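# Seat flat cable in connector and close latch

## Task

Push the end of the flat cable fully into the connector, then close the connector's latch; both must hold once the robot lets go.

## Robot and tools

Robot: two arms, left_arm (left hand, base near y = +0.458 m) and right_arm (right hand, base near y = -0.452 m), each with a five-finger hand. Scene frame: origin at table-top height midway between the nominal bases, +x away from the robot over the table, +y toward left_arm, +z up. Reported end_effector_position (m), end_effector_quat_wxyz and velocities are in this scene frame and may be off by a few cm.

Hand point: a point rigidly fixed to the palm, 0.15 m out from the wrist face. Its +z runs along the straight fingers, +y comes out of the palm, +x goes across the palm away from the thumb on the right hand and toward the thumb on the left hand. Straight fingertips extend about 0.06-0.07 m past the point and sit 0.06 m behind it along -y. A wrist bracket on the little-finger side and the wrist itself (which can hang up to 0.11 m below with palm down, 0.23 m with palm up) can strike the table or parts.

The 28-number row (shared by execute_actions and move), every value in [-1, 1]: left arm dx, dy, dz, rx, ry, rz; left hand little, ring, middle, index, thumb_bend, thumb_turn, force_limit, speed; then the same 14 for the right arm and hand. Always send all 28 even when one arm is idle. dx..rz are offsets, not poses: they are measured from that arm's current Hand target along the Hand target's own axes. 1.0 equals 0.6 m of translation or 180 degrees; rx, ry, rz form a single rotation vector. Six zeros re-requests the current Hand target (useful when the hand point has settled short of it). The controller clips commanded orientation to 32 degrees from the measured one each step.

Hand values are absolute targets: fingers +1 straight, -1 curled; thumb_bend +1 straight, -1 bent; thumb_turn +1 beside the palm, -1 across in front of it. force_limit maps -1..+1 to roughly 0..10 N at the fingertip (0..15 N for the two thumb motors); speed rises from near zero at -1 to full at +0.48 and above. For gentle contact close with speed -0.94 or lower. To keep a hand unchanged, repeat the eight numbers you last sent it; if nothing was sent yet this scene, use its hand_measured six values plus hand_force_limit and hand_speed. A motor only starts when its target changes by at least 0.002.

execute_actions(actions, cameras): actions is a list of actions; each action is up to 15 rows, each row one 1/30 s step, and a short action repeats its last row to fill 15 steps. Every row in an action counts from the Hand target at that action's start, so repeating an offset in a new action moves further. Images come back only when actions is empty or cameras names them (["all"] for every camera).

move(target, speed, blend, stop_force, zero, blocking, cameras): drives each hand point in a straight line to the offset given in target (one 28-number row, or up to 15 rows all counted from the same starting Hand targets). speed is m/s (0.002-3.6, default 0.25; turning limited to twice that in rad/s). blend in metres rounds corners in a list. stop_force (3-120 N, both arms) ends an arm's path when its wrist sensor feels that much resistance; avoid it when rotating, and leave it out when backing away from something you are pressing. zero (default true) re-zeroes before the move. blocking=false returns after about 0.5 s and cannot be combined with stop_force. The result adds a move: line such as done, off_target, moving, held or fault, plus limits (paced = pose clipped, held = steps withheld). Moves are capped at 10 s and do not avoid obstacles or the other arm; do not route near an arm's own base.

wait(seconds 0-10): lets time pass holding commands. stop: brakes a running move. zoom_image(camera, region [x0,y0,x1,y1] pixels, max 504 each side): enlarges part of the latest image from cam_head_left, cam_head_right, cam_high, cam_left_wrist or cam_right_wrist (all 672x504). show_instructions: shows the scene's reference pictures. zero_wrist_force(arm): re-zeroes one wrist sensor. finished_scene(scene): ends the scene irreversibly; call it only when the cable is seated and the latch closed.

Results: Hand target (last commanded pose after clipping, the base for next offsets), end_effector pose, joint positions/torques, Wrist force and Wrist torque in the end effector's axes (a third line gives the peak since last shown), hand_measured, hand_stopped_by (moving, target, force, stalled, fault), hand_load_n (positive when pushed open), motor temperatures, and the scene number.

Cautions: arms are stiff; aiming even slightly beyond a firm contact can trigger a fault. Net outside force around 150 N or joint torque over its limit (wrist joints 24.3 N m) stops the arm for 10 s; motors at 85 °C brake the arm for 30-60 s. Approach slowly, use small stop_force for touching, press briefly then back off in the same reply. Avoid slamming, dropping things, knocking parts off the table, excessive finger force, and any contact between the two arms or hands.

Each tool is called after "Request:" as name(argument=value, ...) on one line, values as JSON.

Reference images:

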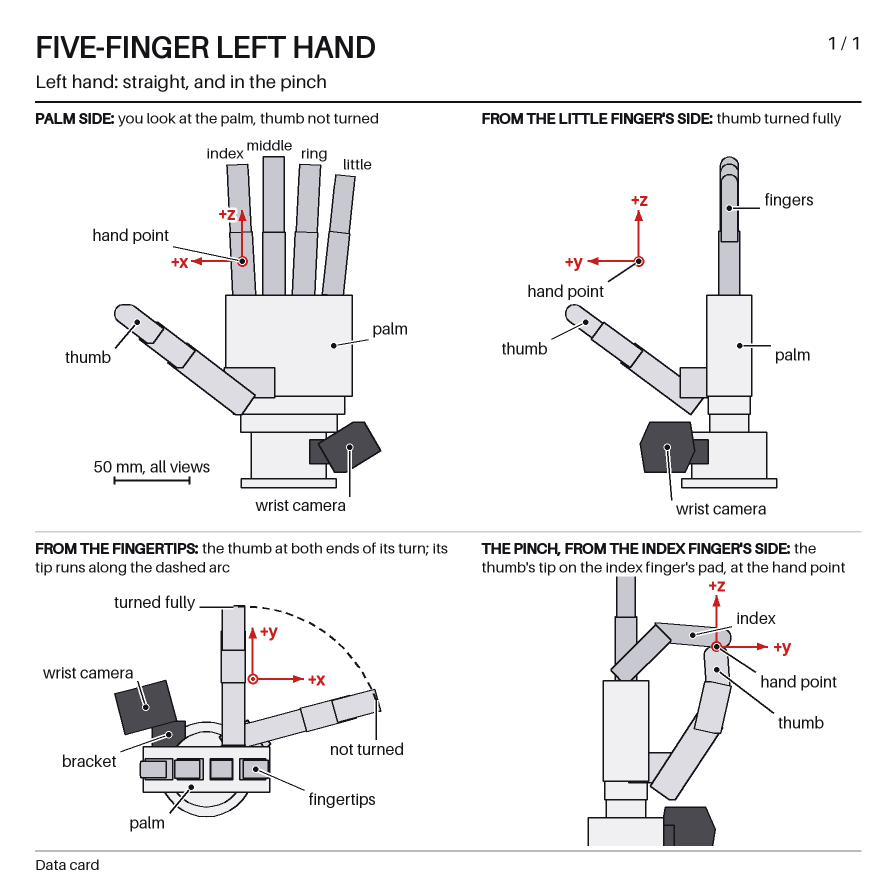

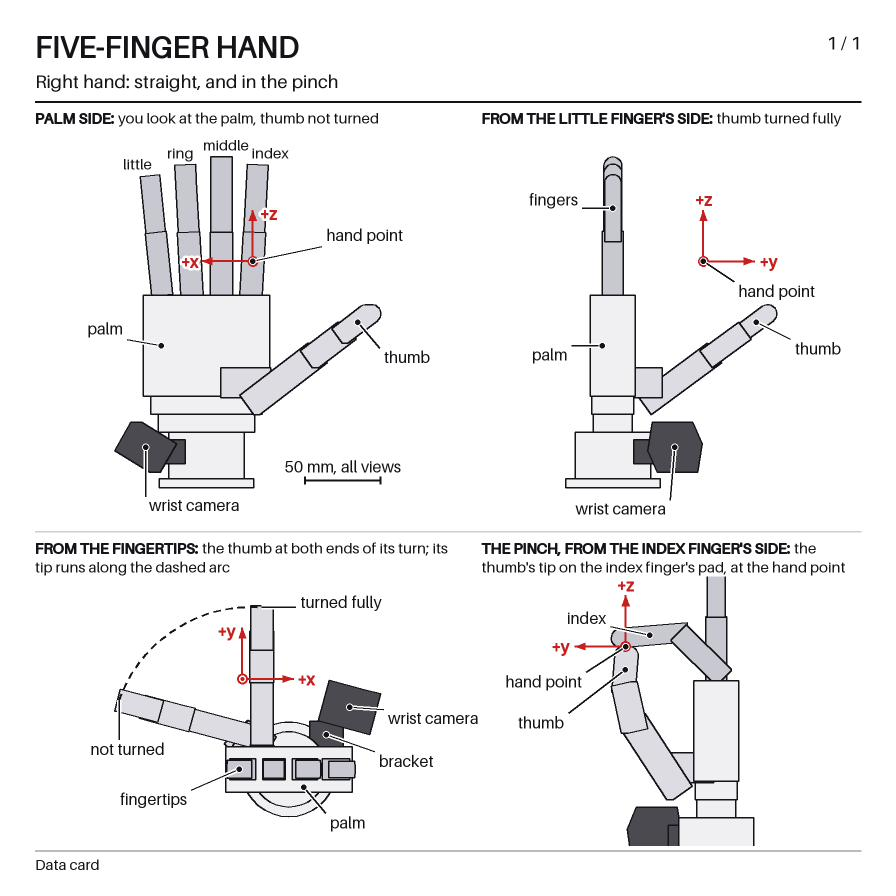

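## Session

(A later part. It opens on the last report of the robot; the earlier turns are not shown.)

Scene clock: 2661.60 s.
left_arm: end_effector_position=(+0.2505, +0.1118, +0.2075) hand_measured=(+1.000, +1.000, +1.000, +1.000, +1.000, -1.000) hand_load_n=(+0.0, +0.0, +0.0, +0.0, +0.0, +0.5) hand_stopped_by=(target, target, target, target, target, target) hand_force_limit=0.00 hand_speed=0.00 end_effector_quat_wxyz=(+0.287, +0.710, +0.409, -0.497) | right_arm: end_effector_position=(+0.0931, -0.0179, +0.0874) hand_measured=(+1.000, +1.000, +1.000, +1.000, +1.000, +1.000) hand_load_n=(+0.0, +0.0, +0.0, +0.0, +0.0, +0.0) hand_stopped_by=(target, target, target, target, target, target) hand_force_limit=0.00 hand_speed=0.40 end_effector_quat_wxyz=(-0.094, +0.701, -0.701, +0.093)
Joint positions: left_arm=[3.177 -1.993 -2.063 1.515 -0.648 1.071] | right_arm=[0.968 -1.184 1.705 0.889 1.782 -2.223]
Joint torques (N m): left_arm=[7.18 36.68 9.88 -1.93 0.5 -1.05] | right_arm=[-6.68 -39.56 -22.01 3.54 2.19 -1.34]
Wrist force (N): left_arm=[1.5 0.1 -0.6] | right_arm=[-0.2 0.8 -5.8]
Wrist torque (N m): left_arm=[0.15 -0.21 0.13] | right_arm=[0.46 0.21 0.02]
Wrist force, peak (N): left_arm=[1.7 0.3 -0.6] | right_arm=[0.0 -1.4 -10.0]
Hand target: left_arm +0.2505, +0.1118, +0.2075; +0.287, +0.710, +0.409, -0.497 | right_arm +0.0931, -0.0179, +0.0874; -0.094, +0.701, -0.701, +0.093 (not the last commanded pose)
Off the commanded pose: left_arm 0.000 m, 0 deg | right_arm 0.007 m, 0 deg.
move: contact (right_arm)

Request:
move(target=[[0,0,0,0,0,0,1,1,1,1,1,-1,0,0,0,-0.0021,-0.0081,0,0,0,1,1,1,1,1,1,0,0.4],[0,0,0,0,0,0,1,1,1,1,1,-1,0,0,0,0.0021,-0.0092,0,0,0,1,1,1,1,1,1,0,0.4]], speed=0.05)

Request:
move(target=[[0,0,0,0,0,0,1,1,1,1,1,-1,0,0,0,0.0052,0.0193,0,0,0,1,1,1,1,1,1,0,0.4]], speed=0.008, stop_force=5)

Request:
move(target=[[0,0,0,0,0,0,1,1,1,1,1,-1,0,0,0,-0.0021,-0.0081,0,0,0,1,1,1,1,1,1,0,0.4],[0,0,0,0,0,0,1,1,1,1,1,-1,0,0,0,0.0011,-0.0090,0,0,0,1,1,1,1,1,1,0,0.4]], speed=0.05)

Request:
move(target=[[0,0,0,0,0,0,1,1,1,1,1,-1,0,0,0,0.0052,0.0193,0,0,0,1,1,1,1,1,1,0,0.4]], speed=0.008, stop_force=5)

Request:
move(target=[[0,0,0,0,0,0,1,1,1,1,1,-1,0,0,0,-0.0021,-0.0081,0,0,0,1,1,1,1,1,1,0,0.4],[0,0,0,0,0,0,1,1,1,1,1,-1,0,0,0,0.0011,-0.0090,0,0,0,1,1,1,1,1,1,0,0.4]], speed=0.05)

Request:
move(target=[[0,0,0,0,0,0,1,1,1,1,1,-1,0,0,0,0.0052,0.0193,0,0,0,1,1,1,1,1,1,0,0.4]], speed=0.008, stop_force=5)

Scene clock: 2701.03 s.
left_arm: end_effector_position=(+0.2505, +0.1118, +0.2075) hand_measured=(+1.000, +1.000, +1.000, +1.000, +1.000, -1.000) hand_load_n=(+0.0, +0.0, +0.0, +0.0, +0.0, +0.5) hand_stopped_by=(target, target, target, target, target, target) hand_force_limit=0.00 hand_speed=0.00 end_effector_quat_wxyz=(+0.287, +0.710, +0.409, -0.497) | right_arm: end_effector_position=(+0.0903, -0.0179, +0.0924) hand_measured=(+1.000, +1.000, +1.000, +1.000, +1.000, +1.000) hand_load_n=(+0.0, +0.0, +0.0, +0.0, +0.0, +0.0) hand_stopped_by=(target, target, target, target, target, target) hand_force_limit=0.00 hand_speed=0.40 end_effector_quat_wxyz=(-0.094, +0.701, -0.701, +0.093)
Joint positions: left_arm=[3.177 -1.993 -2.063 1.515 -0.648 1.071] | right_arm=[0.973 -1.191 1.702 0.901 1.783 -2.217]
Joint torques (N m): left_arm=[7.27 36.52 9.8 -1.83 0.57 -1.05] | right_arm=[-9.11 -28.95 -19.48 -0.22 1.72 -2.06]
Wrist force (N): left_arm=[1.7 0.4 -1.0] | right_arm=[-0.1 0.3 -1.1]
Wrist torque (N m): left_arm=[0.21 -0.25 0.15] | right_arm=[0.15 0.13 -0.04]
Wrist force, peak (N): left_arm=[1.7 0.4 -1.0] | right_arm=[-0.2 1.0 -6.4]
Hand target: left_arm +0.2505, +0.1118, +0.2075; +0.287, +0.710, +0.409, -0.497 | right_arm +0.0904, -0.0179, +0.0924; -0.094, +0.701, -0.701, +0.093
Off the commanded pose: left_arm 0.000 m, 0 deg | right_arm 0.000 m, 0 deg.
move: done

Scene clock: 2703.17 s.
left_arm: end_effector_position=(+0.2505, +0.1118, +0.2075) hand_measured=(+1.000, +1.000, +1.000, +1.000, +1.000, -1.000) hand_load_n=(+0.0, +0.0, +0.0, +0.0, +0.0, +0.5) hand_stopped_by=(target, target, target, target, target, target) hand_force_limit=0.00 hand_speed=0.00 end_effector_quat_wxyz=(+0.287, +0.710, +0.409, -0.497) | right_arm: end_effector_position=(+0.0904, -0.0179, +0.0839) hand_measured=(+1.000, +1.000, +1.000, +1.000, +1.000, +1.000) hand_load_n=(+0.0, +0.0, -1.5, +0.0, +0.0, +0.0) hand_stopped_by=(target, target, target, target, target, target) hand_force_limit=0.00 hand_speed=0.40 end_effector_quat_wxyz=(-0.094, +0.701, -0.701, +0.093)
Joint positions: left_arm=[3.177 -1.993 -2.063 1.515 -0.648 1.071] | right_arm=[0.973 -1.181 1.712 0.88 1.783 -2.218]
Joint torques (N m): left_arm=[7.93 36.56 10.03 -1.86 0.53 -1.08] | right_arm=[-9.73 -40.46 -22.57 3.72 -0.88 -1.8]
Wrist force (N): left_arm=[1.4 0.4 -0.7] | right_arm=[-0.2 1.7 -4.3]
Wrist torque (N m): left_arm=[0.21 -0.20 0.13] | right_arm=[0.30 0.21 0.08]
Wrist force, peak (N): left_arm=[1.7 0.5 -1.0] | right_arm=[-0.4 1.6 -11.6]
Hand target: left_arm +0.2505, +0.1118, +0.2075; +0.287, +0.710, +0.409, -0.497 | right_arm +0.0904, -0.0179, +0.0839; -0.094, +0.701, -0.701, +0.093 (not the last commanded pose)
Off the commanded pose: left_arm 0.000 m, 0 deg | right_arm 0.004 m, 0 deg.
move: contact (right_arm)

Scene clock: 2704.07 s.
left_arm: end_effector_position=(+0.2505, +0.1118, +0.2075) hand_measured=(+1.000, +1.000, +1.000, +1.000, +1.000, -1.000) hand_load_n=(+0.0, +0.0, +0.0, +0.0, +0.0, +0.5) hand_stopped_by=(target, target, target, target, target, target) hand_force_limit=0.00 hand_speed=0.00 end_effector_quat_wxyz=(+0.287, +0.710, +0.409, -0.497) | right_arm: end_effector_position=(+0.0883, -0.0179, +0.0890) hand_measured=(+1.000, +1.000, +1.000, +1.000, +1.000, +1.000) hand_load_n=(+0.0, +0.0, +0.0, +0.0, +0.0, +0.0) hand_stopped_by=(target, target, target, target, target, target) hand_force_limit=0.00 hand_speed=0.40 end_effector_quat_wxyz=(-0.094, +0.701, -0.701, +0.093)
Joint positions: left_arm=[3.177 -1.993 -2.063 1.515 -0.648 1.071] | right_arm=[0.978 -1.188 1.708 0.893 1.784 -2.213]
Joint torques (N m): left_arm=[7 36.19 9.8 -1.84 0.57 -1.06] | right_arm=[-6.73 -32.75 -14.33 0.37 2.43 -1.61]
Wrist force (N): left_arm=[1.4 0.3 -0.7] | right_arm=[-0.2 0.4 -0.9]
Wrist torque (N m): left_arm=[0.18 -0.21 0.14] | right_arm=[0.15 0.13 -0.08]
Wrist force, peak (N): left_arm=[1.8 0.3 -0.6] | right_arm=[0.1 1.8 -4.2]
Hand target: left_arm +0.2505, +0.1118, +0.2075; +0.287, +0.710, +0.409, -0.497 | right_arm +0.0884, -0.0179, +0.0890; -0.094, +0.701, -0.701, +0.093
Off the commanded pose: left_arm 0.000 m, 0 deg | right_arm 0.000 m, 0 deg.
move: done

Scene clock: 2705.87 s.
left_arm: end_effector_position=(+0.2505, +0.1118, +0.2075) hand_measured=(+1.000, +1.000, +1.000, +1.000, +1.000, -1.000) hand_load_n=(+0.0, +0.0, +0.0, +0.0, +0.0, +0.0) hand_stopped_by=(target, target, target, target, target, target) hand_force_limit=0.00 hand_speed=0.00 end_effector_quat_wxyz=(+0.287, +0.710, +0.409, -0.497) | right_arm: end_effector_position=(+0.0884, -0.0179, +0.0831) hand_measured=(+1.000, +1.000, +1.000, +1.000, +1.000, +1.000) hand_load_n=(+0.0, +0.0, +0.0, +0.0, +0.0, +0.0) hand_stopped_by=(target, target, target, target, target, target) hand_force_limit=0.00 hand_speed=0.40 end_effector_quat_wxyz=(-0.094, +0.701, -0.701, +0.093)
Joint positions: left_arm=[3.177 -1.993 -2.063 1.515 -0.648 1.071] | right_arm=[0.977 -1.181 1.715 0.878 1.784 -2.214]
Joint torques (N m): left_arm=[7.65 35.8 9.92 -1.87 0.54 -1] | right_arm=[-9.1 -38.78 -21.84 3.62 0.81 -1.83]
Wrist force (N): left_arm=[1.4 0.1 -0.6] | right_arm=[-0.1 0.2 -6.5]
Wrist torque (N m): left_arm=[0.15 -0.20 0.14] | right_arm=[0.51 0.21 0.02]
Wrist force, peak (N): left_arm=[1.6 0.4 -0.9] | right_arm=[-0.3 -1.5 -10.5]
Hand target: left_arm +0.2505, +0.1118, +0.2075; +0.287, +0.710, +0.409, -0.497 | right_arm +0.0884, -0.0179, +0.0831; -0.094, +0.701, -0.701, +0.093 (not the last commanded pose)
Off the commanded pose: left_arm 0.000 m, 0 deg | right_arm 0.006 m, 0 deg.
move: contact (right_arm)

Scene clock: 2706.77 s.
left_arm: end_effector_position=(+0.2505, +0.1118, +0.2075) hand_measured=(+1.000, +1.000, +1.000, +1.000, +1.000, -1.000) hand_load_n=(+0.0, +0.0, +0.0, +0.0, +0.0, +0.5) hand_stopped_by=(target, target, target, target, target, target) hand_force_limit=0.00 hand_speed=0.00 end_effector_quat_wxyz=(+0.287, +0.710, +0.409, -0.497) | right_arm: end_effector_position=(+0.0862, -0.0179, +0.0882) hand_measured=(+1.000, +1.000, +1.000, +1.000, +1.000, +1.000) hand_load_n=(+0.0, +0.0, +0.0, +0.0, +0.0, +0.0) hand_stopped_by=(target, target, target, target, target, target) hand_force_limit=0.00 hand_speed=0.40 end_effector_quat_wxyz=(-0.094, +0.701, -0.701, +0.093)
Joint positions: left_arm=[3.177 -1.993 -2.063 1.515 -0.648 1.071] | right_arm=[0.982 -1.189 1.711 0.891 1.785 -2.209]
Joint torques (N m): left_arm=[7.63 36.07 10.5 -1.96 0.58 -1.05] | right_arm=[-6.73 -32.38 -14.46 0.79 2.32 -1.62]
Wrist force (N): left_arm=[1.5 0.1 -0.7] | right_arm=[0.1 0.4 -1.0]
Wrist torque (N m): left_arm=[0.16 -0.22 0.14] | right_arm=[0.15 0.10 -0.07]
Wrist force, peak (N): left_arm=[1.9 0.2 -0.6] | right_arm=[-0.3 0.1 -6.7]
Hand target: left_arm +0.2505, +0.1118, +0.2075; +0.287, +0.710, +0.409, -0.497 | right_arm +0.0863, -0.0179, +0.0881; -0.094, +0.701, -0.701, +0.093
Off the commanded pose: left_arm 0.000 m, 0 deg | right_arm 0.000 m, 0 deg.
move: done

Scene clock: 2708.83 s.
left_arm: end_effector_position=(+0.2505, +0.1118, +0.2075) hand_measured=(+1.000, +1.000, +1.000, +1.000, +1.000, -1.000) hand_load_n=(+0.0, +0.0, +0.0, +0.0, +0.0, +0.5) hand_stopped_by=(target, target, target, target, target, target) hand_force_limit=0.00 hand_speed=0.00 end_effector_quat_wxyz=(+0.287, +0.710, +0.409, -0.497) | right_arm: end_effector_position=(+0.0863, -0.0179, +0.0801) hand_measured=(+1.000, +1.000, +1.000, +1.000, +1.000, +1.000) hand_load_n=(+0.0, +0.0, -5.5, +0.0, +0.0, +0.0) hand_stopped_by=(target, target, target, target, target, target) hand_force_limit=0.00 hand_speed=0.40 end_effector_quat_wxyz=(-0.094, +0.701, -0.701, +0.093)
Joint positions: left_arm=[3.177 -1.993 -2.063 1.515 -0.648 1.071] | right_arm=[0.981 -1.179 1.721 0.871 1.785 -2.209]
Joint torques (N m): left_arm=[7.62 36.19 9.9 -1.83 0.43 -1.08] | right_arm=[-9.44 -39.56 -22.67 2.78 1.38 -1.78]
Wrist force (N): left_arm=[1.6 0.3 -0.7] | right_arm=[0.0 6.6 -7.9]
Wrist torque (N m): left_arm=[0.19 -0.23 0.14] | right_arm=[0.45 0.25 0.17]
Wrist force, peak (N): left_arm=[1.7 0.3 -0.9] | right_arm=[-0.4 6.2 -16.2]
Hand target: left_arm +0.2505, +0.1118, +0.2075; +0.287, +0.710, +0.409, -0.497 | right_arm +0.0863, -0.0179, +0.0801; -0.094, +0.701, -0.701, +0.093 (not the last commanded pose)
Off the commanded pose: left_arm 0.000 m, 0 deg | right_arm 0.004 m, 0 deg.
move: contact (right_arm)

Request:
move(target=[[0,0,0,0,0,0,1,1,1,1,1,-1,0,0,0,-0.0041,-0.0161,0,0,0,1,1,1,1,1,1,0,0.4],[0,0,0,0,0,0,1,1,1,1,1,-1,0,0,-0.05,0.02,-0.16,0,0,0,1,1,1,1,1,1,0,0.4]], blend=[0.01,0], cameras=["cam_left_wrist","cam_head_left","cam_head_right"])

Scene clock: 2753.57 s.
left_arm: end_effector_position=(+0.2505, +0.1118, +0.2075) hand_measured=(+1.000, +1.000, +1.000, +1.000, +1.000, -1.000) hand_load_n=(-0.5, +0.0, +0.0, +0.0, +0.5, +0.5) hand_stopped_by=(target, target, target, target, target, target) hand_force_limit=0.00 hand_speed=0.00 end_effector_quat_wxyz=(+0.287, +0.710, +0.409, -0.497) | right_arm: end_effector_position=(+0.0497, +0.0120, +0.1696) hand_measured=(+1.000, +1.000, +1.000, +1.000, +1.000, +1.000) hand_load_n=(+0.0, +0.0, -0.5, +0.0, -0.5, +0.0) hand_stopped_by=(target, target, target, target, target, target) hand_force_limit=0.00 hand_speed=0.40 end_effector_quat_wxyz=(-0.094, +0.701, -0.701, +0.093)
Joint positions: left_arm=[3.177 -1.993 -2.063 1.515 -0.648 1.071] | right_arm=[1.096 -1.218 1.533 1.124 1.801 -2.093]
Joint torques (N m): left_arm=[7.54 36.48 9.92 -1.83 0.52 -0.96] | right_arm=[0.58 -27.04 -24.42 3.72 -2.03 -0.06]
Wrist force (N): left_arm=[1.5 0.3 -0.8] | right_arm=[0.1 0.6 -0.7]
Wrist torque (N m): left_arm=[0.19 -0.22 0.14] | right_arm=[0.18 0.06 0.14]
Wrist force, peak (N): left_arm=[1.9 0.2 -0.6] | right_arm=[-0.2 6.5 -8.5]
Hand target: left_arm +0.2505, +0.1118, +0.2075; +0.287, +0.710, +0.409, -0.497 | right_arm +0.0496, +0.0120, +0.1697; -0.094, +0.701, -0.701, +0.093
Off the commanded pose: left_arm 0.000 m, 0 deg | right_arm 0.000 m, 0 deg.
move: done; blend cut to 0.005 m at target 1
camera_calibration:
cam_left_wrist: T_world_to_cam=[[-0.796167, 0.555156, -0.240666, 0.194893], [0.566636, 0.544564, -0.618364, -0.0774717], [-0.21223, -0.628691, -0.748135, 0.39516], [0, 0, 0, 1]] pos_world=[0.28293, 0.182426, 0.294632]
Images, in order (width x height): cam_head_left 672x504, cam_head_right 672x504, cam_left_wrist 672x504.

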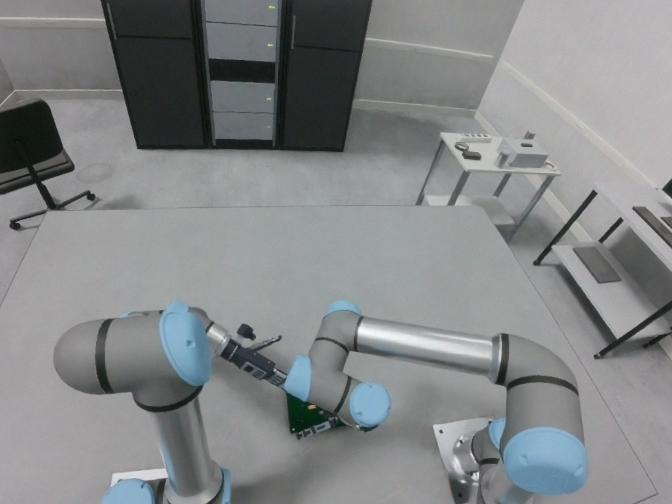

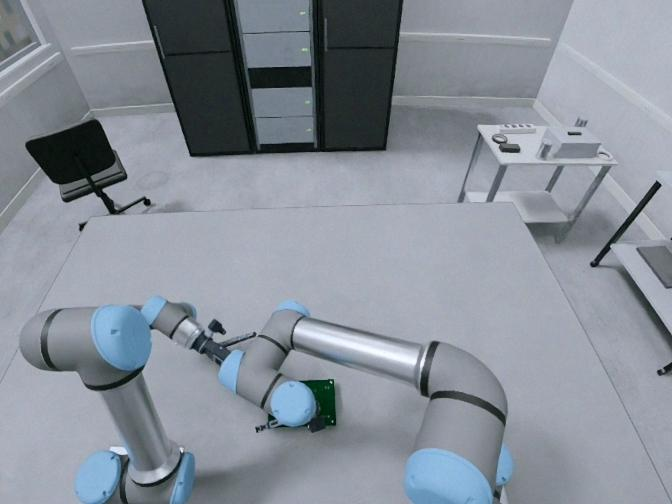

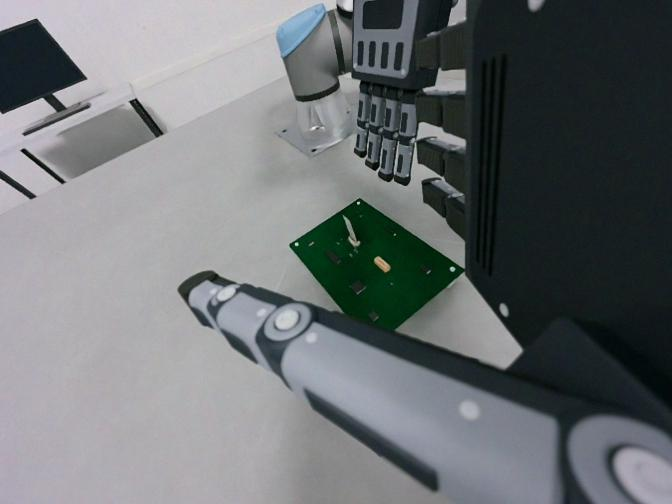

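Request:
zoom_image(camera="cam_left_wrist", region=[325, 200, 405, 280])

Scaled by 6.300 from the camera's 672x504 image, which has a finer 960x720 frame.

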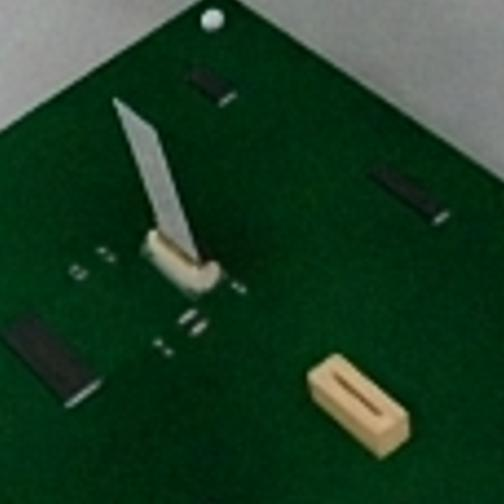

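Request:
move(target=[[0,0,0,0,0,0,1,1,1,1,1,1,0,0.4,0.383,-0.0216,-0.0805,0,0,0,1,1,1,1,1,1,0,0.4]])

Request:
move(target=[[-0.0917,-0.0286,0.091,-0.322,-0.237,-0.602,1,1,1,1,1,1,0,0.4,0,0,0,0,0,0,1,1,1,1,1,1,0,0.4]], cameras=["cam_left_wrist","cam_head_right"])

Scene clock: 2803.20 s.
left_arm: end_effector_position=(+0.2505, +0.1118, +0.2075) hand_measured=(+1.000, +1.000, +1.000, +1.000, +1.000, +1.000) hand_load_n=(-0.5, +0.0, +0.0, +0.0, +0.0, +0.0) hand_stopped_by=(target, target, target, target, target, target) hand_force_limit=0.00 hand_speed=0.40 end_effector_quat_wxyz=(+0.287, +0.710, +0.409, -0.497) | right_arm: end_effector_position=(+0.0493, -0.2178, +0.2194) hand_measured=(+1.000, +1.000, +1.000, +1.000, +1.000, +1.000) hand_load_n=(+0.0, +0.0, +0.0, +0.0, +0.0, +0.0) hand_stopped_by=(target, target, target, target, target, target) hand_force_limit=0.00 hand_speed=0.40 end_effector_quat_wxyz=(-0.094, +0.701, -0.701, +0.093)
Joint positions: left_arm=[3.177 -1.993 -2.063 1.515 -0.648 1.071] | right_arm=[0.547 -1.838 2.024 1.152 1.699 -2.641]
Joint torques (N m): left_arm=[7.38 36.63 9.92 -1.76 0.66 -1.06] | right_arm=[-6.29 -13.79 -20.15 -0.01 2.03 -1.64]
Wrist force (N): left_arm=[1.4 0.1 -0.6] | right_arm=[0.1 0.3 -0.6]
Wrist torque (N m): left_arm=[0.15 -0.20 0.14] | right_arm=[0.13 0.09 -0.08]
Wrist force, peak (N): left_arm=[1.8 0.2 -0.7] | right_arm=[-1.9 0.5 -0.4]
Hand target: left_arm +0.2505, +0.1118, +0.2075; +0.287, +0.710, +0.409, -0.497 | right_arm +0.0493, -0.2178, +0.2194; -0.094, +0.701, -0.701, +0.093
Off the commanded pose: left_arm 0.000 m, 0 deg | right_arm 0.000 m, 0 deg.
move: done

Scene clock: 2808.23 s.
left_arm: end_effector_position=(+0.2004, +0.0597, +0.2406) hand_measured=(+1.000, +1.000, +1.000, +1.000, +1.000, +1.000) hand_load_n=(+0.0, +0.0, -0.5, +0.0, +0.0, +0.0) hand_stopped_by=(target, target, target, target, target, target) hand_force_limit=0.00 hand_speed=0.40 end_effector_quat_wxyz=(+0.154, -0.272, +0.824, -0.472) | right_arm: end_effector_position=(+0.0493, -0.2178, +0.2194) hand_measured=(+1.000, +1.000, +1.000, +1.000, +1.000, +1.000) hand_load_n=(-0.5, +0.0, +0.0, +0.0, +0.0, +0.0) hand_stopped_by=(target, target, target, target, target, target) hand_force_limit=0.00 hand_speed=0.40 end_effector_quat_wxyz=(-0.094, +0.701, -0.701, +0.093)
Joint positions: left_arm=[2.686 -1.385 -1.957 2.757 -1.163 -2.89] | right_arm=[0.547 -1.838 2.025 1.152 1.699 -2.642]
Joint torques (N m): left_arm=[6.64 22.14 9.62 2.17 1.15 -1.09] | right_arm=[-9.35 -17.31 -9.9 3.15 -1.45 -1.87]
Wrist force (N): left_arm=[0.9 1.1 0.2] | right_arm=[0.0 0.4 -0.8]
Wrist torque (N m): left_arm=[0.15 -0.12 -0.01] | right_arm=[0.16 0.10 0.00]
Wrist force, peak (N): left_arm=[2.1 0.7 -0.2] | right_arm=[-0.3 0.6 -1.1]
Hand target: left_arm +0.2004, +0.0598, +0.2406; +0.154, -0.273, +0.824, -0.472 | right_arm +0.0493, -0.2178, +0.2194; -0.094, +0.701, -0.701, +0.093
Off the commanded pose: left_arm 0.000 m, 0 deg | right_arm 0.000 m, 0 deg.
move: done
camera_calibration:
cam_left_wrist: T_world_to_cam=[[0.0936855, -0.547113, 0.8318, -0.178713], [-0.995488, -0.0641111, 0.0699529, 0.183427], [0.0150555, -0.8346, -0.55065, 0.295759], [0, 0, 0, 1]] pos_world=[0.194889, 0.160824, 0.298682]
Images, in order (width x height): cam_head_right 672x504, cam_left_wrist 672x504.

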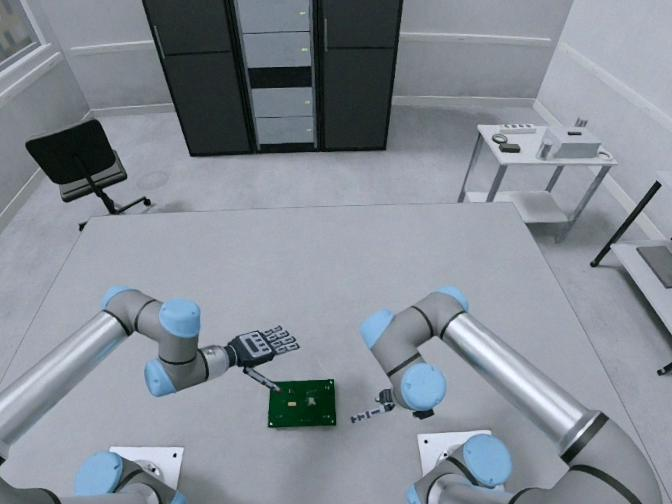

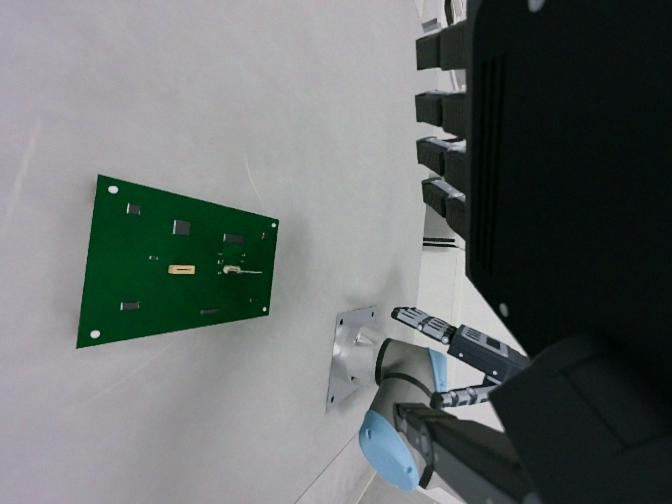

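Request:
move(target=[[0.0857,0.199,0.188,0,0,0,1,1,1,1,1,1,0,0.4,0,0,0,0,0,0,1,1,1,1,1,1,0,0.4],[0.125,0.2005,0.2512,0,0,0,1,1,1,1,1,1,0,0.4,0,0,0,0,0,0,1,1,1,1,1,1,0,0.4]], blend=[0.02,0], speed=0.15, cameras=["cam_left_wrist"])

Scene clock: 2830.77 s.
left_arm: end_effector_position=(+0.1805, -0.0407, +0.0609) hand_measured=(+1.000, +1.000, +1.000, +1.000, +1.000, +1.000) hand_load_n=(+0.0, +0.0, +0.0, +0.0, +0.0, +0.0) hand_stopped_by=(target, target, target, target, target, target) hand_force_limit=0.00 hand_speed=0.40 end_effector_quat_wxyz=(+0.154, -0.273, +0.824, -0.472) | right_arm: end_effector_position=(+0.0493, -0.2178, +0.2194) hand_measured=(+1.000, +1.000, +1.000, +1.000, +1.000, +1.000) hand_load_n=(+0.0, -0.5, +0.0, +0.0, +0.0, +0.0) hand_stopped_by=(target, target, target, target, target, target) hand_force_limit=0.00 hand_speed=0.40 end_effector_quat_wxyz=(-0.094, +0.701, -0.701, +0.093)
Joint positions: left_arm=[2.366 -1.779 -2.065 3.306 -1.434 -3.066] | right_arm=[0.547 -1.838 2.025 1.152 1.699 -2.642]
Joint torques (N m): left_arm=[-3.76 19.25 9.48 -2.2 1.15 0.63] | right_arm=[-9.74 -17.47 -9.98 3.39 -1.5 -1.79]
Wrist force (N): left_arm=[1.3 0.6 0.2] | right_arm=[0.2 0.5 -1.1]
Wrist torque (N m): left_arm=[0.08 -0.18 0.01] | right_arm=[0.20 0.08 0.02]
Wrist force, peak (N): left_arm=[1.6 0.9 1.3] | right_arm=[-0.3 0.4 -1.2]
Hand target: left_arm +0.1805, -0.0407, +0.0609; +0.154, -0.273, +0.824, -0.472 | right_arm +0.0493, -0.2178, +0.2194; -0.094, +0.701, -0.701, +0.093
Off the commanded pose: left_arm 0.000 m, 0 deg | right_arm 0.000 m, 0 deg.
move: done
camera_calibration:
cam_left_wrist: T_world_to_cam=[[0.0939385, -0.546965, 0.831868, -0.0823659], [-0.995461, -0.0644037, 0.0700659, 0.169749], [0.0152518, -0.834674, -0.550533, 0.113267], [0, 0, 0, 1]] pos_world=[0.174988, 0.0604225, 0.118981]
Images, in order (width x height): cam_left_wrist 672x504.

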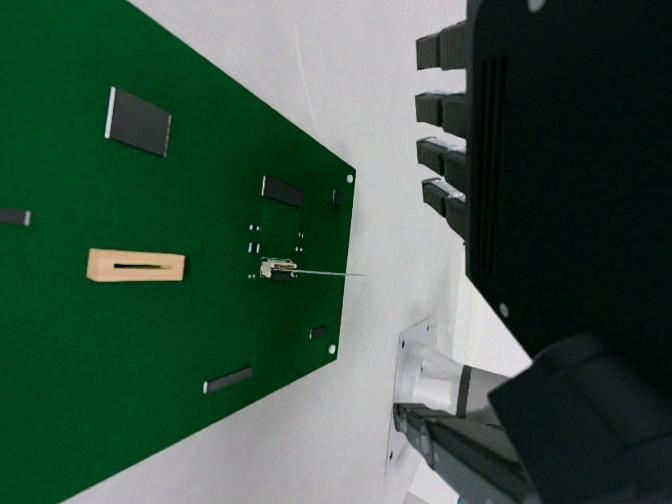

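Request:
zoom_image(camera="cam_left_wrist", region=[245, 235, 320, 305])

Request:
move(target=[[0.0307,0.0055,0.0517,0,0,0,1,1,1,1,1,1,0,0.4,0,0,0,0,0,0,1,1,1,1,1,1,0,0.4]], speed=0.1, cameras=["cam_left_wrist"])

Scaled by 6.720 from the camera's 672x504 image, which has a finer 960x720 frame.

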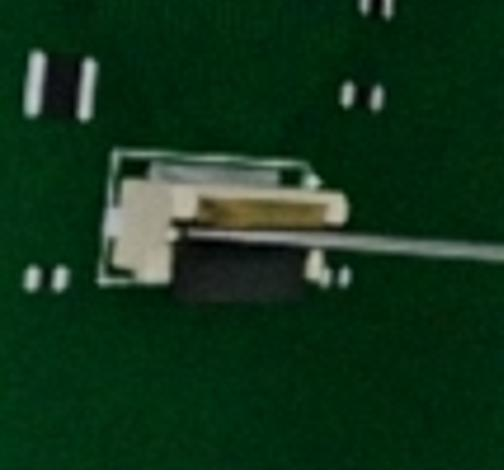

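Scene clock: 2834.73 s.
left_arm: end_effector_position=(+0.1806, -0.0720, +0.0425) hand_measured=(+1.000, +1.000, +1.000, +1.000, +1.000, +1.000) hand_load_n=(+0.0, +0.0, -0.5, +0.0, +0.0, +0.0) hand_stopped_by=(target, target, target, target, target, target) hand_force_limit=0.00 hand_speed=0.40 end_effector_quat_wxyz=(+0.154, -0.273, +0.824, -0.472) end_effector_velocity=(-0.001, +0.002, -0.001) end_effector_angular_velocity=(+0.003, +0.003, -0.002) | right_arm: end_effector_position=(+0.0493, -0.2178, +0.2194) hand_measured=(+1.000, +1.000, +1.000, +1.000, +1.000, +1.000) hand_load_n=(+0.0, +0.0, +0.0, +0.0, +0.0, +0.0) hand_stopped_by=(target, target, target, target, target, target) hand_force_limit=0.00 hand_speed=0.40 end_effector_quat_wxyz=(-0.094, +0.701, -0.701, +0.093)
Joint positions: left_arm=[2.305 -1.871 -2.001 3.339 -1.487 -3.097] | right_arm=[0.547 -1.838 2.025 1.152 1.699 -2.642]
Joint velocities: left_arm=[0.003 0.003 -0.004 -0.003 0.005 0.002] | right_arm=[within noise]
Joint torques (N m): left_arm=[8.6 39.99 4.78 -2.66 2.61 1.46] | right_arm=[-10.02 -17.49 -9.8 3.36 -1.53 -1.82]
Wrist force (N): left_arm=[1.2 1.1 0.0] | right_arm=[0.1 0.3 -0.8]
Wrist torque (N m): left_arm=[0.17 -0.19 0.04] | right_arm=[0.14 0.08 0.00]
Wrist force, peak (N): left_arm=[1.9 0.8 0.8] | right_arm=[-0.1 0.5 -1.1]
Hand target: left_arm +0.1805, -0.0719, +0.0424; +0.154, -0.273, +0.824, -0.472 | right_arm +0.0493, -0.2178, +0.2194; -0.094, +0.701, -0.701, +0.093
Off the commanded pose: left_arm 0.000 m, 0 deg | right_arm 0.000 m, 0 deg.
move: done
camera_calibration:
cam_left_wrist: T_world_to_cam=[[0.0939062, -0.546767, 0.832002, -0.0841095], [-0.995461, -0.0645375, 0.0699434, 0.169045], [0.0154526, -0.834794, -0.550345, 0.0769052], [0, 0, 0, 1]] pos_world=[0.174988, 0.0291215, 0.10048]
Images, in order (width x height): cam_left_wrist 672x504.

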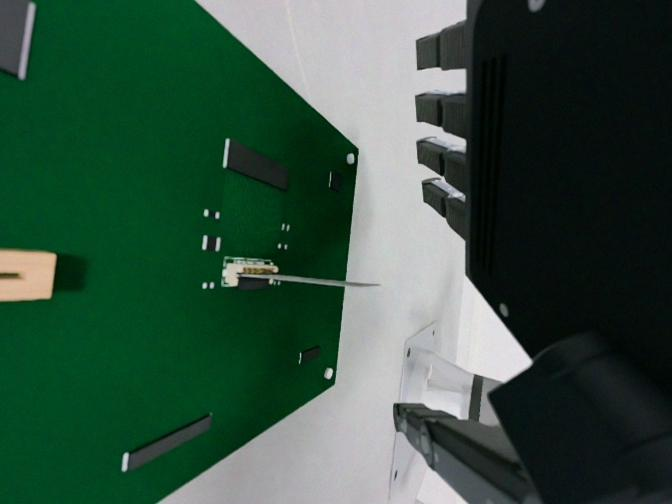

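Request:
zoom_image(camera="cam_left_wrist", region=[210, 240, 290, 310])

Scaled by 6.300 from the camera's 672x504 image, which has a finer 960x720 frame.

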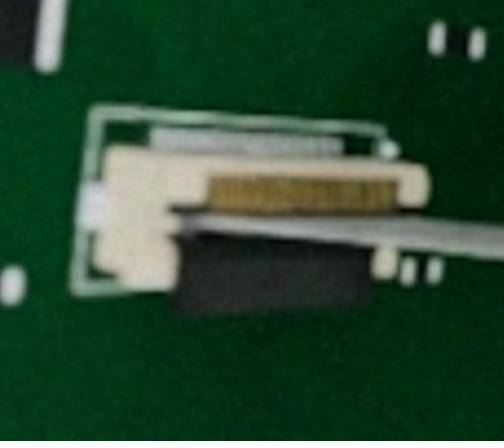

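Request:
move(target=[[-0.0307,-0.0055,-0.0517,0,0,0,1,1,1,1,1,1,0,0.4,0,0,0,0,0,0,1,1,1,1,1,1,0,0.4],[-0.1557,-0.206,-0.3029,0,0,0,1,1,1,1,1,1,0,0.4,0,0,0,0,0,0,1,1,1,1,1,1,0,0.4]], blend=[0.02,0])

Request:
move(target=[[0,0,0,0,0,0,1,1,1,1,1,1,0,0.4,-0.28,-0.0168,0.0786,0.2709,0.014,0.0356,1,1,1,1,1,1,0,0.4]])

Scene clock: 2854.20 s.
left_arm: end_effector_position=(+0.2005, +0.0597, +0.2406) hand_measured=(+1.000, +1.000, +1.000, +1.000, +1.000, +1.000) hand_load_n=(+0.0, +0.0, +0.0, +0.0, +0.0, +0.0) hand_stopped_by=(target, target, target, target, target, target) hand_force_limit=0.00 hand_speed=0.40 end_effector_quat_wxyz=(+0.154, -0.273, +0.824, -0.472) | right_arm: end_effector_position=(+0.0493, -0.2178, +0.2194) hand_measured=(+1.000, +1.000, +1.000, +1.000, +1.000, +1.000) hand_load_n=(+0.0, +0.0, +0.0, +0.0, +0.0, +0.0) hand_stopped_by=(target, target, target, target, target, target) hand_force_limit=0.00 hand_speed=0.40 end_effector_quat_wxyz=(-0.094, +0.701, -0.701, +0.093)
Joint positions: left_arm=[2.686 -1.385 -1.957 2.757 -1.163 -2.89] | right_arm=[0.547 -1.838 2.025 1.152 1.699 -2.642]
Joint torques (N m): left_arm=[5.9 17.27 13.81 -2.33 -0.19 -0.32] | right_arm=[-8.95 -17.15 -9.62 3.35 -1.44 -1.79]
Wrist force (N): left_arm=[1.0 0.8 0.3] | right_arm=[0.2 0.3 -0.9]
Wrist torque (N m): left_arm=[0.10 -0.13 0.08] | right_arm=[0.16 0.07 0.01]
Wrist force, peak (N): left_arm=[2.1 0.9 1.4] | right_arm=[-0.2 0.6 -1.1]
Hand target: left_arm +0.2004, +0.0598, +0.2406; +0.154, -0.273, +0.824, -0.472 | right_arm +0.0493, -0.2178, +0.2194; -0.094, +0.701, -0.701, +0.093
Off the commanded pose: left_arm 0.000 m, 0 deg | right_arm 0.000 m, 0 deg.
move: done; blend cut to 0.0181 m at target 1

Scene clock: 2856.43 s.
left_arm: end_effector_position=(+0.2004, +0.0598, +0.2406) hand_measured=(+1.000, +1.000, +1.000, +1.000, +1.000, +1.000) hand_load_n=(+0.0, +0.0, -0.5, +0.0, +0.0, -0.5) hand_stopped_by=(target, target, target, target, target, target) hand_force_limit=0.00 hand_speed=0.40 end_effector_quat_wxyz=(+0.154, -0.273, +0.824, -0.472) | right_arm: end_effector_position=(+0.0715, -0.0498, +0.1767) hand_measured=(+1.000, +1.000, +1.000, +1.000, +1.000, +1.000) hand_load_n=(+0.0, +0.0, +0.0, +0.0, +0.0, +0.0) hand_stopped_by=(target, target, target, target, target, target) hand_force_limit=0.00 hand_speed=0.40 end_effector_quat_wxyz=(+0.364, -0.558, +0.639, -0.384)
Joint positions: left_arm=[2.686 -1.385 -1.957 2.757 -1.163 -2.89] | right_arm=[1.473 -1.224 1.804 0.914 2.684 -1.615]
Joint torques (N m): left_arm=[6.62 21.7 9.43 -2.78 2.69 1.41] | right_arm=[-5.53 -24.26 -6.94 -0.03 3.34 -0.2]
Wrist force (N): left_arm=[1.0 0.8 0.2] | right_arm=[0.1 0.4 -0.8]
Wrist torque (N m): left_arm=[0.10 -0.12 0.08] | right_arm=[0.07 0.02 0.06]
Wrist force, peak (N): left_arm=[1.3 0.9 0.5] | right_arm=[-0.6 1.1 -1.2]
Hand target: left_arm +0.2004, +0.0598, +0.2406; +0.154, -0.273, +0.824, -0.472 | right_arm +0.0715, -0.0498, +0.1767; +0.364, -0.558, +0.639, -0.384
Off the commanded pose: left_arm 0.000 m, 0 deg | right_arm 0.000 m, 0 deg.
move: done

Request:
move(target=[[-0.0988,0.025,-0.1412,0,0,0,1,1,1,1,1,1,0,0.4,0.0451,-0.0149,0.0516,0,0,0,1,1,1,1,1,1,0,0.4],[-0.0988,0.025,-0.1412,0,0,0,1,1,1,1,1,1,0,0.4,-0.0509,0.1238,0.2709,0,0,0,1,1,1,1,1,1,0,0.4]], blend=[0.01,0], cameras=["cam_right_wrist"])

Request:
zoom_image(camera="cam_right_wrist", region=[350, 212, 400, 280])

Scene clock: 2870.97 s.
left_arm: end_effector_position=(+0.2003, +0.1599, +0.2704) hand_measured=(+1.000, +1.000, +1.000, +1.000, +1.000, +1.000) hand_load_n=(+0.0, +0.0, +0.0, +0.0, +0.0, -0.5) hand_stopped_by=(target, target, target, target, target, target) hand_force_limit=0.00 hand_speed=0.40 end_effector_quat_wxyz=(+0.154, -0.273, +0.824, -0.472) | right_arm: end_effector_position=(+0.1880, -0.0270, +0.0398) hand_measured=(+1.000, +1.000, +1.000, +1.000, +1.000, +1.000) hand_load_n=(+0.0, +0.0, +0.0, +0.0, +0.0, +0.0) hand_stopped_by=(target, target, target, target, target, target) hand_force_limit=0.00 hand_speed=0.40 end_effector_quat_wxyz=(+0.364, -0.558, +0.639, -0.384)
Joint positions: left_arm=[3.162 -1.195 -2.046 2.448 -0.791 -2.526] | right_arm=[1.194 -1.081 1.881 0.205 2.593 -2.17]
Joint torques (N m): left_arm=[8.76 13.14 34.82 -3.75 3.18 1.51] | right_arm=[3.61 -23.2 -4.86 -0.12 3.18 0.2]
Wrist force (N): left_arm=[1.4 1.0 0.1] | right_arm=[0.0 0.1 -1.2]
Wrist torque (N m): left_arm=[0.14 -0.20 0.08] | right_arm=[0.06 0.06 -0.17]
Wrist force, peak (N): left_arm=[2.1 0.7 1.6] | right_arm=[1.0 -1.0 -2.1]
Hand target: left_arm +0.2003, +0.1599, +0.2704; +0.154, -0.273, +0.824, -0.472 | right_arm +0.1880, -0.0270, +0.0397; +0.364, -0.558, +0.639, -0.384
Off the commanded pose: left_arm 0.000 m, 0 deg | right_arm 0.000 m, 0 deg.
move: done
camera_calibration:
cam_right_wrist: T_world_to_cam=[[-0.497797, -0.158618, -0.852666, 0.124515], [-0.448279, 0.888681, 0.0963932, 0.101725], [0.742458, 0.430217, -0.513487, 0.00884115], [0, 0, 0, 1]] pos_world=[0.10102, -0.0744541, 0.100904]
Images, in order (width x height): cam_right_wrist 672x504.

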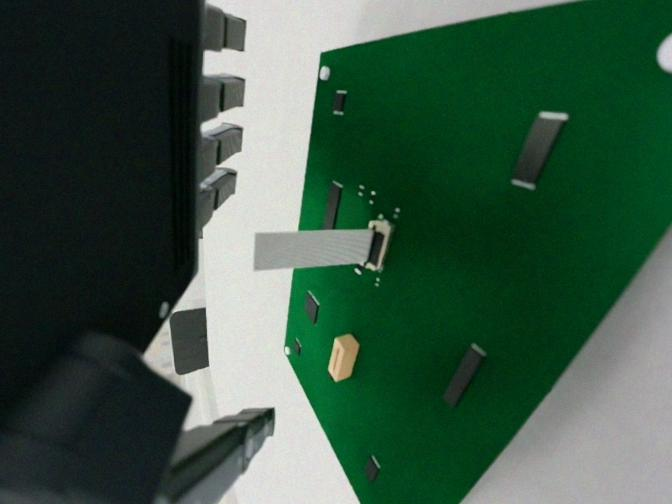

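Scaled by 7.412 from the camera's 672x504 image, which has a finer 960x720 frame.

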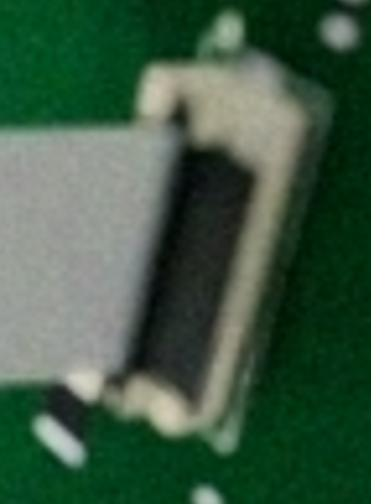

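Request:
move(target=[[0,0,0,0,0,0,1,1,1,1,1,1,0,0.4,0.0961,-0.1393,-0.2193,0,0,0,1,1,1,1,1,1,0,0.4],[0,0,0,0,0,0,1,1,1,1,1,1,0,0.4,0.0531,-0.1211,-0.2903,-0.2709,-0.014,-0.0356,1,1,1,1,1,1,0,0.4]], blend=[0.02,0])

Request:
move(target=[[0,0,0,0,0,0,1,1,1,1,1,1,0,0.4,-0.0533,-0.0138,0.1418,0,0,0,1,1,1,1,1,1,0,0.4]])

Request:
move(target=[[0,0,0,0,0,0,1,1,1,1,1,1,0,0.4,0,0.0086,0.0322,0,0,0,1,1,1,1,1,1,0,0.4]], speed=0.01, stop_force=15)

Scene clock: 2884.77 s.
left_arm: end_effector_position=(+0.2003, +0.1599, +0.2704) hand_measured=(+1.000, +1.000, +1.000, +1.000, +1.000, +1.000) hand_load_n=(+0.0, +0.0, +0.0, -0.5, +0.0, +0.0) hand_stopped_by=(target, target, target, target, target, target) hand_force_limit=0.00 hand_speed=0.40 end_effector_quat_wxyz=(+0.154, -0.273, +0.824, -0.472) | right_arm: end_effector_position=(+0.0604, -0.0500, +0.1803) hand_measured=(+1.000, +1.000, +1.000, +1.000, +1.000, +1.000) hand_load_n=(+0.0, +0.0, +0.0, +0.0, +0.0, +0.0) hand_stopped_by=(target, target, target, target, target, target) hand_force_limit=0.00 hand_speed=0.40 end_effector_quat_wxyz=(-0.094, +0.701, -0.701, +0.093)
Joint positions: left_arm=[3.162 -1.195 -2.046 2.448 -0.791 -2.526] | right_arm=[0.988 -1.366 1.691 1.089 1.786 -2.202]
Joint torques (N m): left_arm=[8.96 12.92 34.46 -3.75 3.25 1.49] | right_arm=[4.08 -34.95 -8.46 0.53 -0.59 1.12]
Wrist force (N): left_arm=[1.4 1.0 0.1] | right_arm=[-0.1 0.1 -0.9]
Wrist torque (N m): left_arm=[0.13 -0.20 0.07] | right_arm=[0.10 0.12 -0.09]
Wrist force, peak (N): left_arm=[1.7 1.1 0.1] | right_arm=[0.4 -0.5 -2.2]
Hand target: left_arm +0.2003, +0.1599, +0.2704; +0.154, -0.273, +0.824, -0.472 | right_arm +0.0603, -0.0500, +0.1804; -0.094, +0.701, -0.701, +0.093
Off the commanded pose: left_arm 0.000 m, 0 deg | right_arm 0.000 m, 0 deg.
move: done

Scene clock: 2885.63 s.
left_arm: end_effector_position=(+0.2003, +0.1599, +0.2704) hand_measured=(+1.000, +1.000, +1.000, +1.000, +1.000, +1.000) hand_load_n=(+0.0, +0.0, -0.5, +0.0, +0.0, +0.0) hand_stopped_by=(target, target, target, target, target, target) hand_force_limit=0.00 hand_speed=0.40 end_effector_quat_wxyz=(+0.154, -0.273, +0.824, -0.472) | right_arm: end_effector_position=(+0.0906, -0.0180, +0.1006) hand_measured=(+1.000, +1.000, +1.000, +1.000, +1.000, +1.000) hand_load_n=(+0.0, +0.0, +0.0, +0.0, +0.0, +0.0) hand_stopped_by=(target, target, target, target, target, target) hand_force_limit=0.00 hand_speed=0.40 end_effector_quat_wxyz=(-0.094, +0.701, -0.701, +0.093)
Joint positions: left_arm=[3.162 -1.195 -2.046 2.448 -0.791 -2.526] | right_arm=[0.973 -1.2 1.692 0.92 1.783 -2.218]
Joint torques (N m): left_arm=[8.59 12.77 34.26 -3.68 3.26 1.55] | right_arm=[9.61 -24.84 -7.25 1.48 -0.15 1.94]
Wrist force (N): left_arm=[1.6 1.1 -0.1] | right_arm=[0.0 0.3 -1.2]
Wrist torque (N m): left_arm=[0.15 -0.24 0.09] | right_arm=[0.15 0.11 0.08]
Wrist force, peak (N): left_arm=[1.6 1.1 -0.1] | right_arm=[0.6 0.9 -2.6]
Hand target: left_arm +0.2003, +0.1599, +0.2704; +0.154, -0.273, +0.824, -0.472 | right_arm +0.0906, -0.0180, +0.1005; -0.094, +0.701, -0.701, +0.093
Off the commanded pose: left_arm 0.000 m, 0 deg | right_arm 0.000 m, 0 deg.
move: done

Scene clock: 2888.40 s.
left_arm: end_effector_position=(+0.2003, +0.1599, +0.2704) hand_measured=(+1.000, +1.000, +1.000, +1.000, +1.000, +1.000) hand_load_n=(+0.0, +0.0, +0.0, +0.0, +0.0, -0.5) hand_stopped_by=(target, target, target, target, target, target) hand_force_limit=0.00 hand_speed=0.40 end_effector_quat_wxyz=(+0.154, -0.273, +0.824, -0.472) | right_arm: end_effector_position=(+0.0906, -0.0180, +0.0836) hand_measured=(+1.000, +1.000, +1.000, +1.000, +1.000, +1.000) hand_load_n=(+0.0, +0.0, -2.5, +0.0, +0.0, +0.0) hand_stopped_by=(target, target, target, target, target, target) hand_force_limit=0.00 hand_speed=0.40 end_effector_quat_wxyz=(-0.094, +0.701, -0.701, +0.093)
Joint positions: left_arm=[3.162 -1.195 -2.046 2.448 -0.791 -2.526] | right_arm=[0.973 -1.18 1.712 0.88 1.783 -2.218]
Joint torques (N m): left_arm=[8.77 12.61 34.07 -3.7 3.14 1.53] | right_arm=[-2.54 -36.28 -21.04 2.57 2.39 -1.51]
Wrist force (N): left_arm=[1.3 1.0 0.1] | right_arm=[0.0 3.1 -14.6]
Wrist torque (N m): left_arm=[0.14 -0.18 0.06] | right_arm=[0.91 0.41 0.13]
Wrist force, peak (N): left_arm=[1.6 1.2 0.3] | right_arm=[-0.4 3.0 -26.1]
Hand target: left_arm +0.2003, +0.1599, +0.2704; +0.154, -0.273, +0.824, -0.472 | right_arm +0.0906, -0.0180, +0.0836; -0.094, +0.701, -0.701, +0.093 (not the last commanded pose)
Off the commanded pose: left_arm 0.000 m, 0 deg | right_arm 0.003 m, 0 deg.
move: contact (right_arm)

Request:
move(target=[[0,0,0,0,0,0,1,1,1,1,1,1,0,0.4,0,-0.0021,-0.0081,0,0,0,1,1,1,1,1,1,0,0.4],[0,0,0,0,0,0,1,1,1,1,1,1,0,0.4,0,0.0014,-0.0090,0,0,0,1,1,1,1,1,1,0,0.4]], speed=0.05)

Request:
move(target=[[0,0,0,0,0,0,1,1,1,1,1,1,0,0.4,0,0.0052,0.0193,0,0,0,1,1,1,1,1,1,0,0.4]], speed=0.01, stop_force=30)

Scene clock: 2895.33 s.
left_arm: end_effector_position=(+0.2003, +0.1599, +0.2704) hand_measured=(+1.000, +1.000, +1.000, +1.000, +1.000, +1.000) hand_load_n=(-0.5, +0.0, +0.0, +0.0, +0.0, -0.5) hand_stopped_by=(target, target, target, target, target, target) hand_force_limit=0.00 hand_speed=0.40 end_effector_quat_wxyz=(+0.154, -0.273, +0.824, -0.472) | right_arm: end_effector_position=(+0.0883, -0.0180, +0.0886) hand_measured=(+1.000, +1.000, +1.000, +1.000, +1.000, +1.000) hand_load_n=(+0.0, +0.0, +0.0, +0.0, +0.0, +0.0) hand_stopped_by=(target, target, target, target, target, target) hand_force_limit=0.00 hand_speed=0.40 end_effector_quat_wxyz=(-0.094, +0.701, -0.701, +0.093)
Joint positions: left_arm=[3.162 -1.195 -2.046 2.448 -0.791 -2.526] | right_arm=[0.977 -1.188 1.709 0.892 1.784 -2.213]
Joint torques (N m): left_arm=[8.37 12.48 34.43 -3.77 3.18 1.51] | right_arm=[-8.97 -31.43 -16.24 -0.19 1.78 -1.79]
Wrist force (N): left_arm=[1.1 1.0 0.0] | right_arm=[0.0 0.4 -1.0]
Wrist torque (N m): left_arm=[0.14 -0.15 0.05] | right_arm=[0.16 0.11 -0.07]
Wrist force, peak (N): left_arm=[1.7 1.2 -0.1] | right_arm=[0.0 3.2 -15.1]
Hand target: left_arm +0.2003, +0.1599, +0.2704; +0.154, -0.273, +0.824, -0.472 | right_arm +0.0884, -0.0180, +0.0886; -0.094, +0.701, -0.701, +0.093
Off the commanded pose: left_arm 0.000 m, 0 deg | right_arm 0.000 m, 0 deg.
move: done

Scene clock: 2897.30 s.
left_arm: end_effector_position=(+0.2003, +0.1599, +0.2704) hand_measured=(+1.000, +1.000, +1.000, +1.000, +1.000, +1.000) hand_load_n=(+0.0, +0.0, +0.0, +0.0, +0.0, -0.5) hand_stopped_by=(target, target, target, target, target, target) hand_force_limit=0.00 hand_speed=0.40 end_effector_quat_wxyz=(+0.154, -0.273, +0.824, -0.472) | right_arm: end_effector_position=(+0.0883, -0.0180, +0.0798) hand_measured=(+1.000, +1.000, +0.998, +1.000, +1.000, +1.000) hand_load_n=(+0.0, +0.0, -15.0, +0.0, +0.0, +0.0) hand_stopped_by=(target, target, target, target, target, target) hand_force_limit=0.00 hand_speed=0.40 end_effector_quat_wxyz=(-0.094, +0.701, -0.701, +0.093)
Joint positions: left_arm=[3.162 -1.195 -2.046 2.448 -0.791 -2.526] | right_arm=[0.977 -1.177 1.719 0.871 1.784 -2.214]
Joint torques (N m): left_arm=[7.78 12.42 34.1 -3.66 3.35 1.44] | right_arm=[-9.64 -28.75 -19.47 -1.21 3.48 -1.73]
Wrist force (N): left_arm=[1.5 1.1 0.4] | right_arm=[0.0 16.5 -38.0]
Wrist torque (N m): left_arm=[0.13 -0.21 0.08] | right_arm=[2.11 0.84 0.41]
Wrist force, peak (N): left_arm=[1.6 1.1 0.0] | right_arm=[0.1 15.4 -49.4]
Hand target: left_arm +0.2003, +0.1599, +0.2704; +0.154, -0.273, +0.824, -0.472 | right_arm +0.0883, -0.0180, +0.0798; -0.094, +0.701, -0.701, +0.093 (not the last commanded pose)
Off the commanded pose: left_arm 0.000 m, 0 deg | right_arm 0.003 m, 0 deg.
move: contact (right_arm)


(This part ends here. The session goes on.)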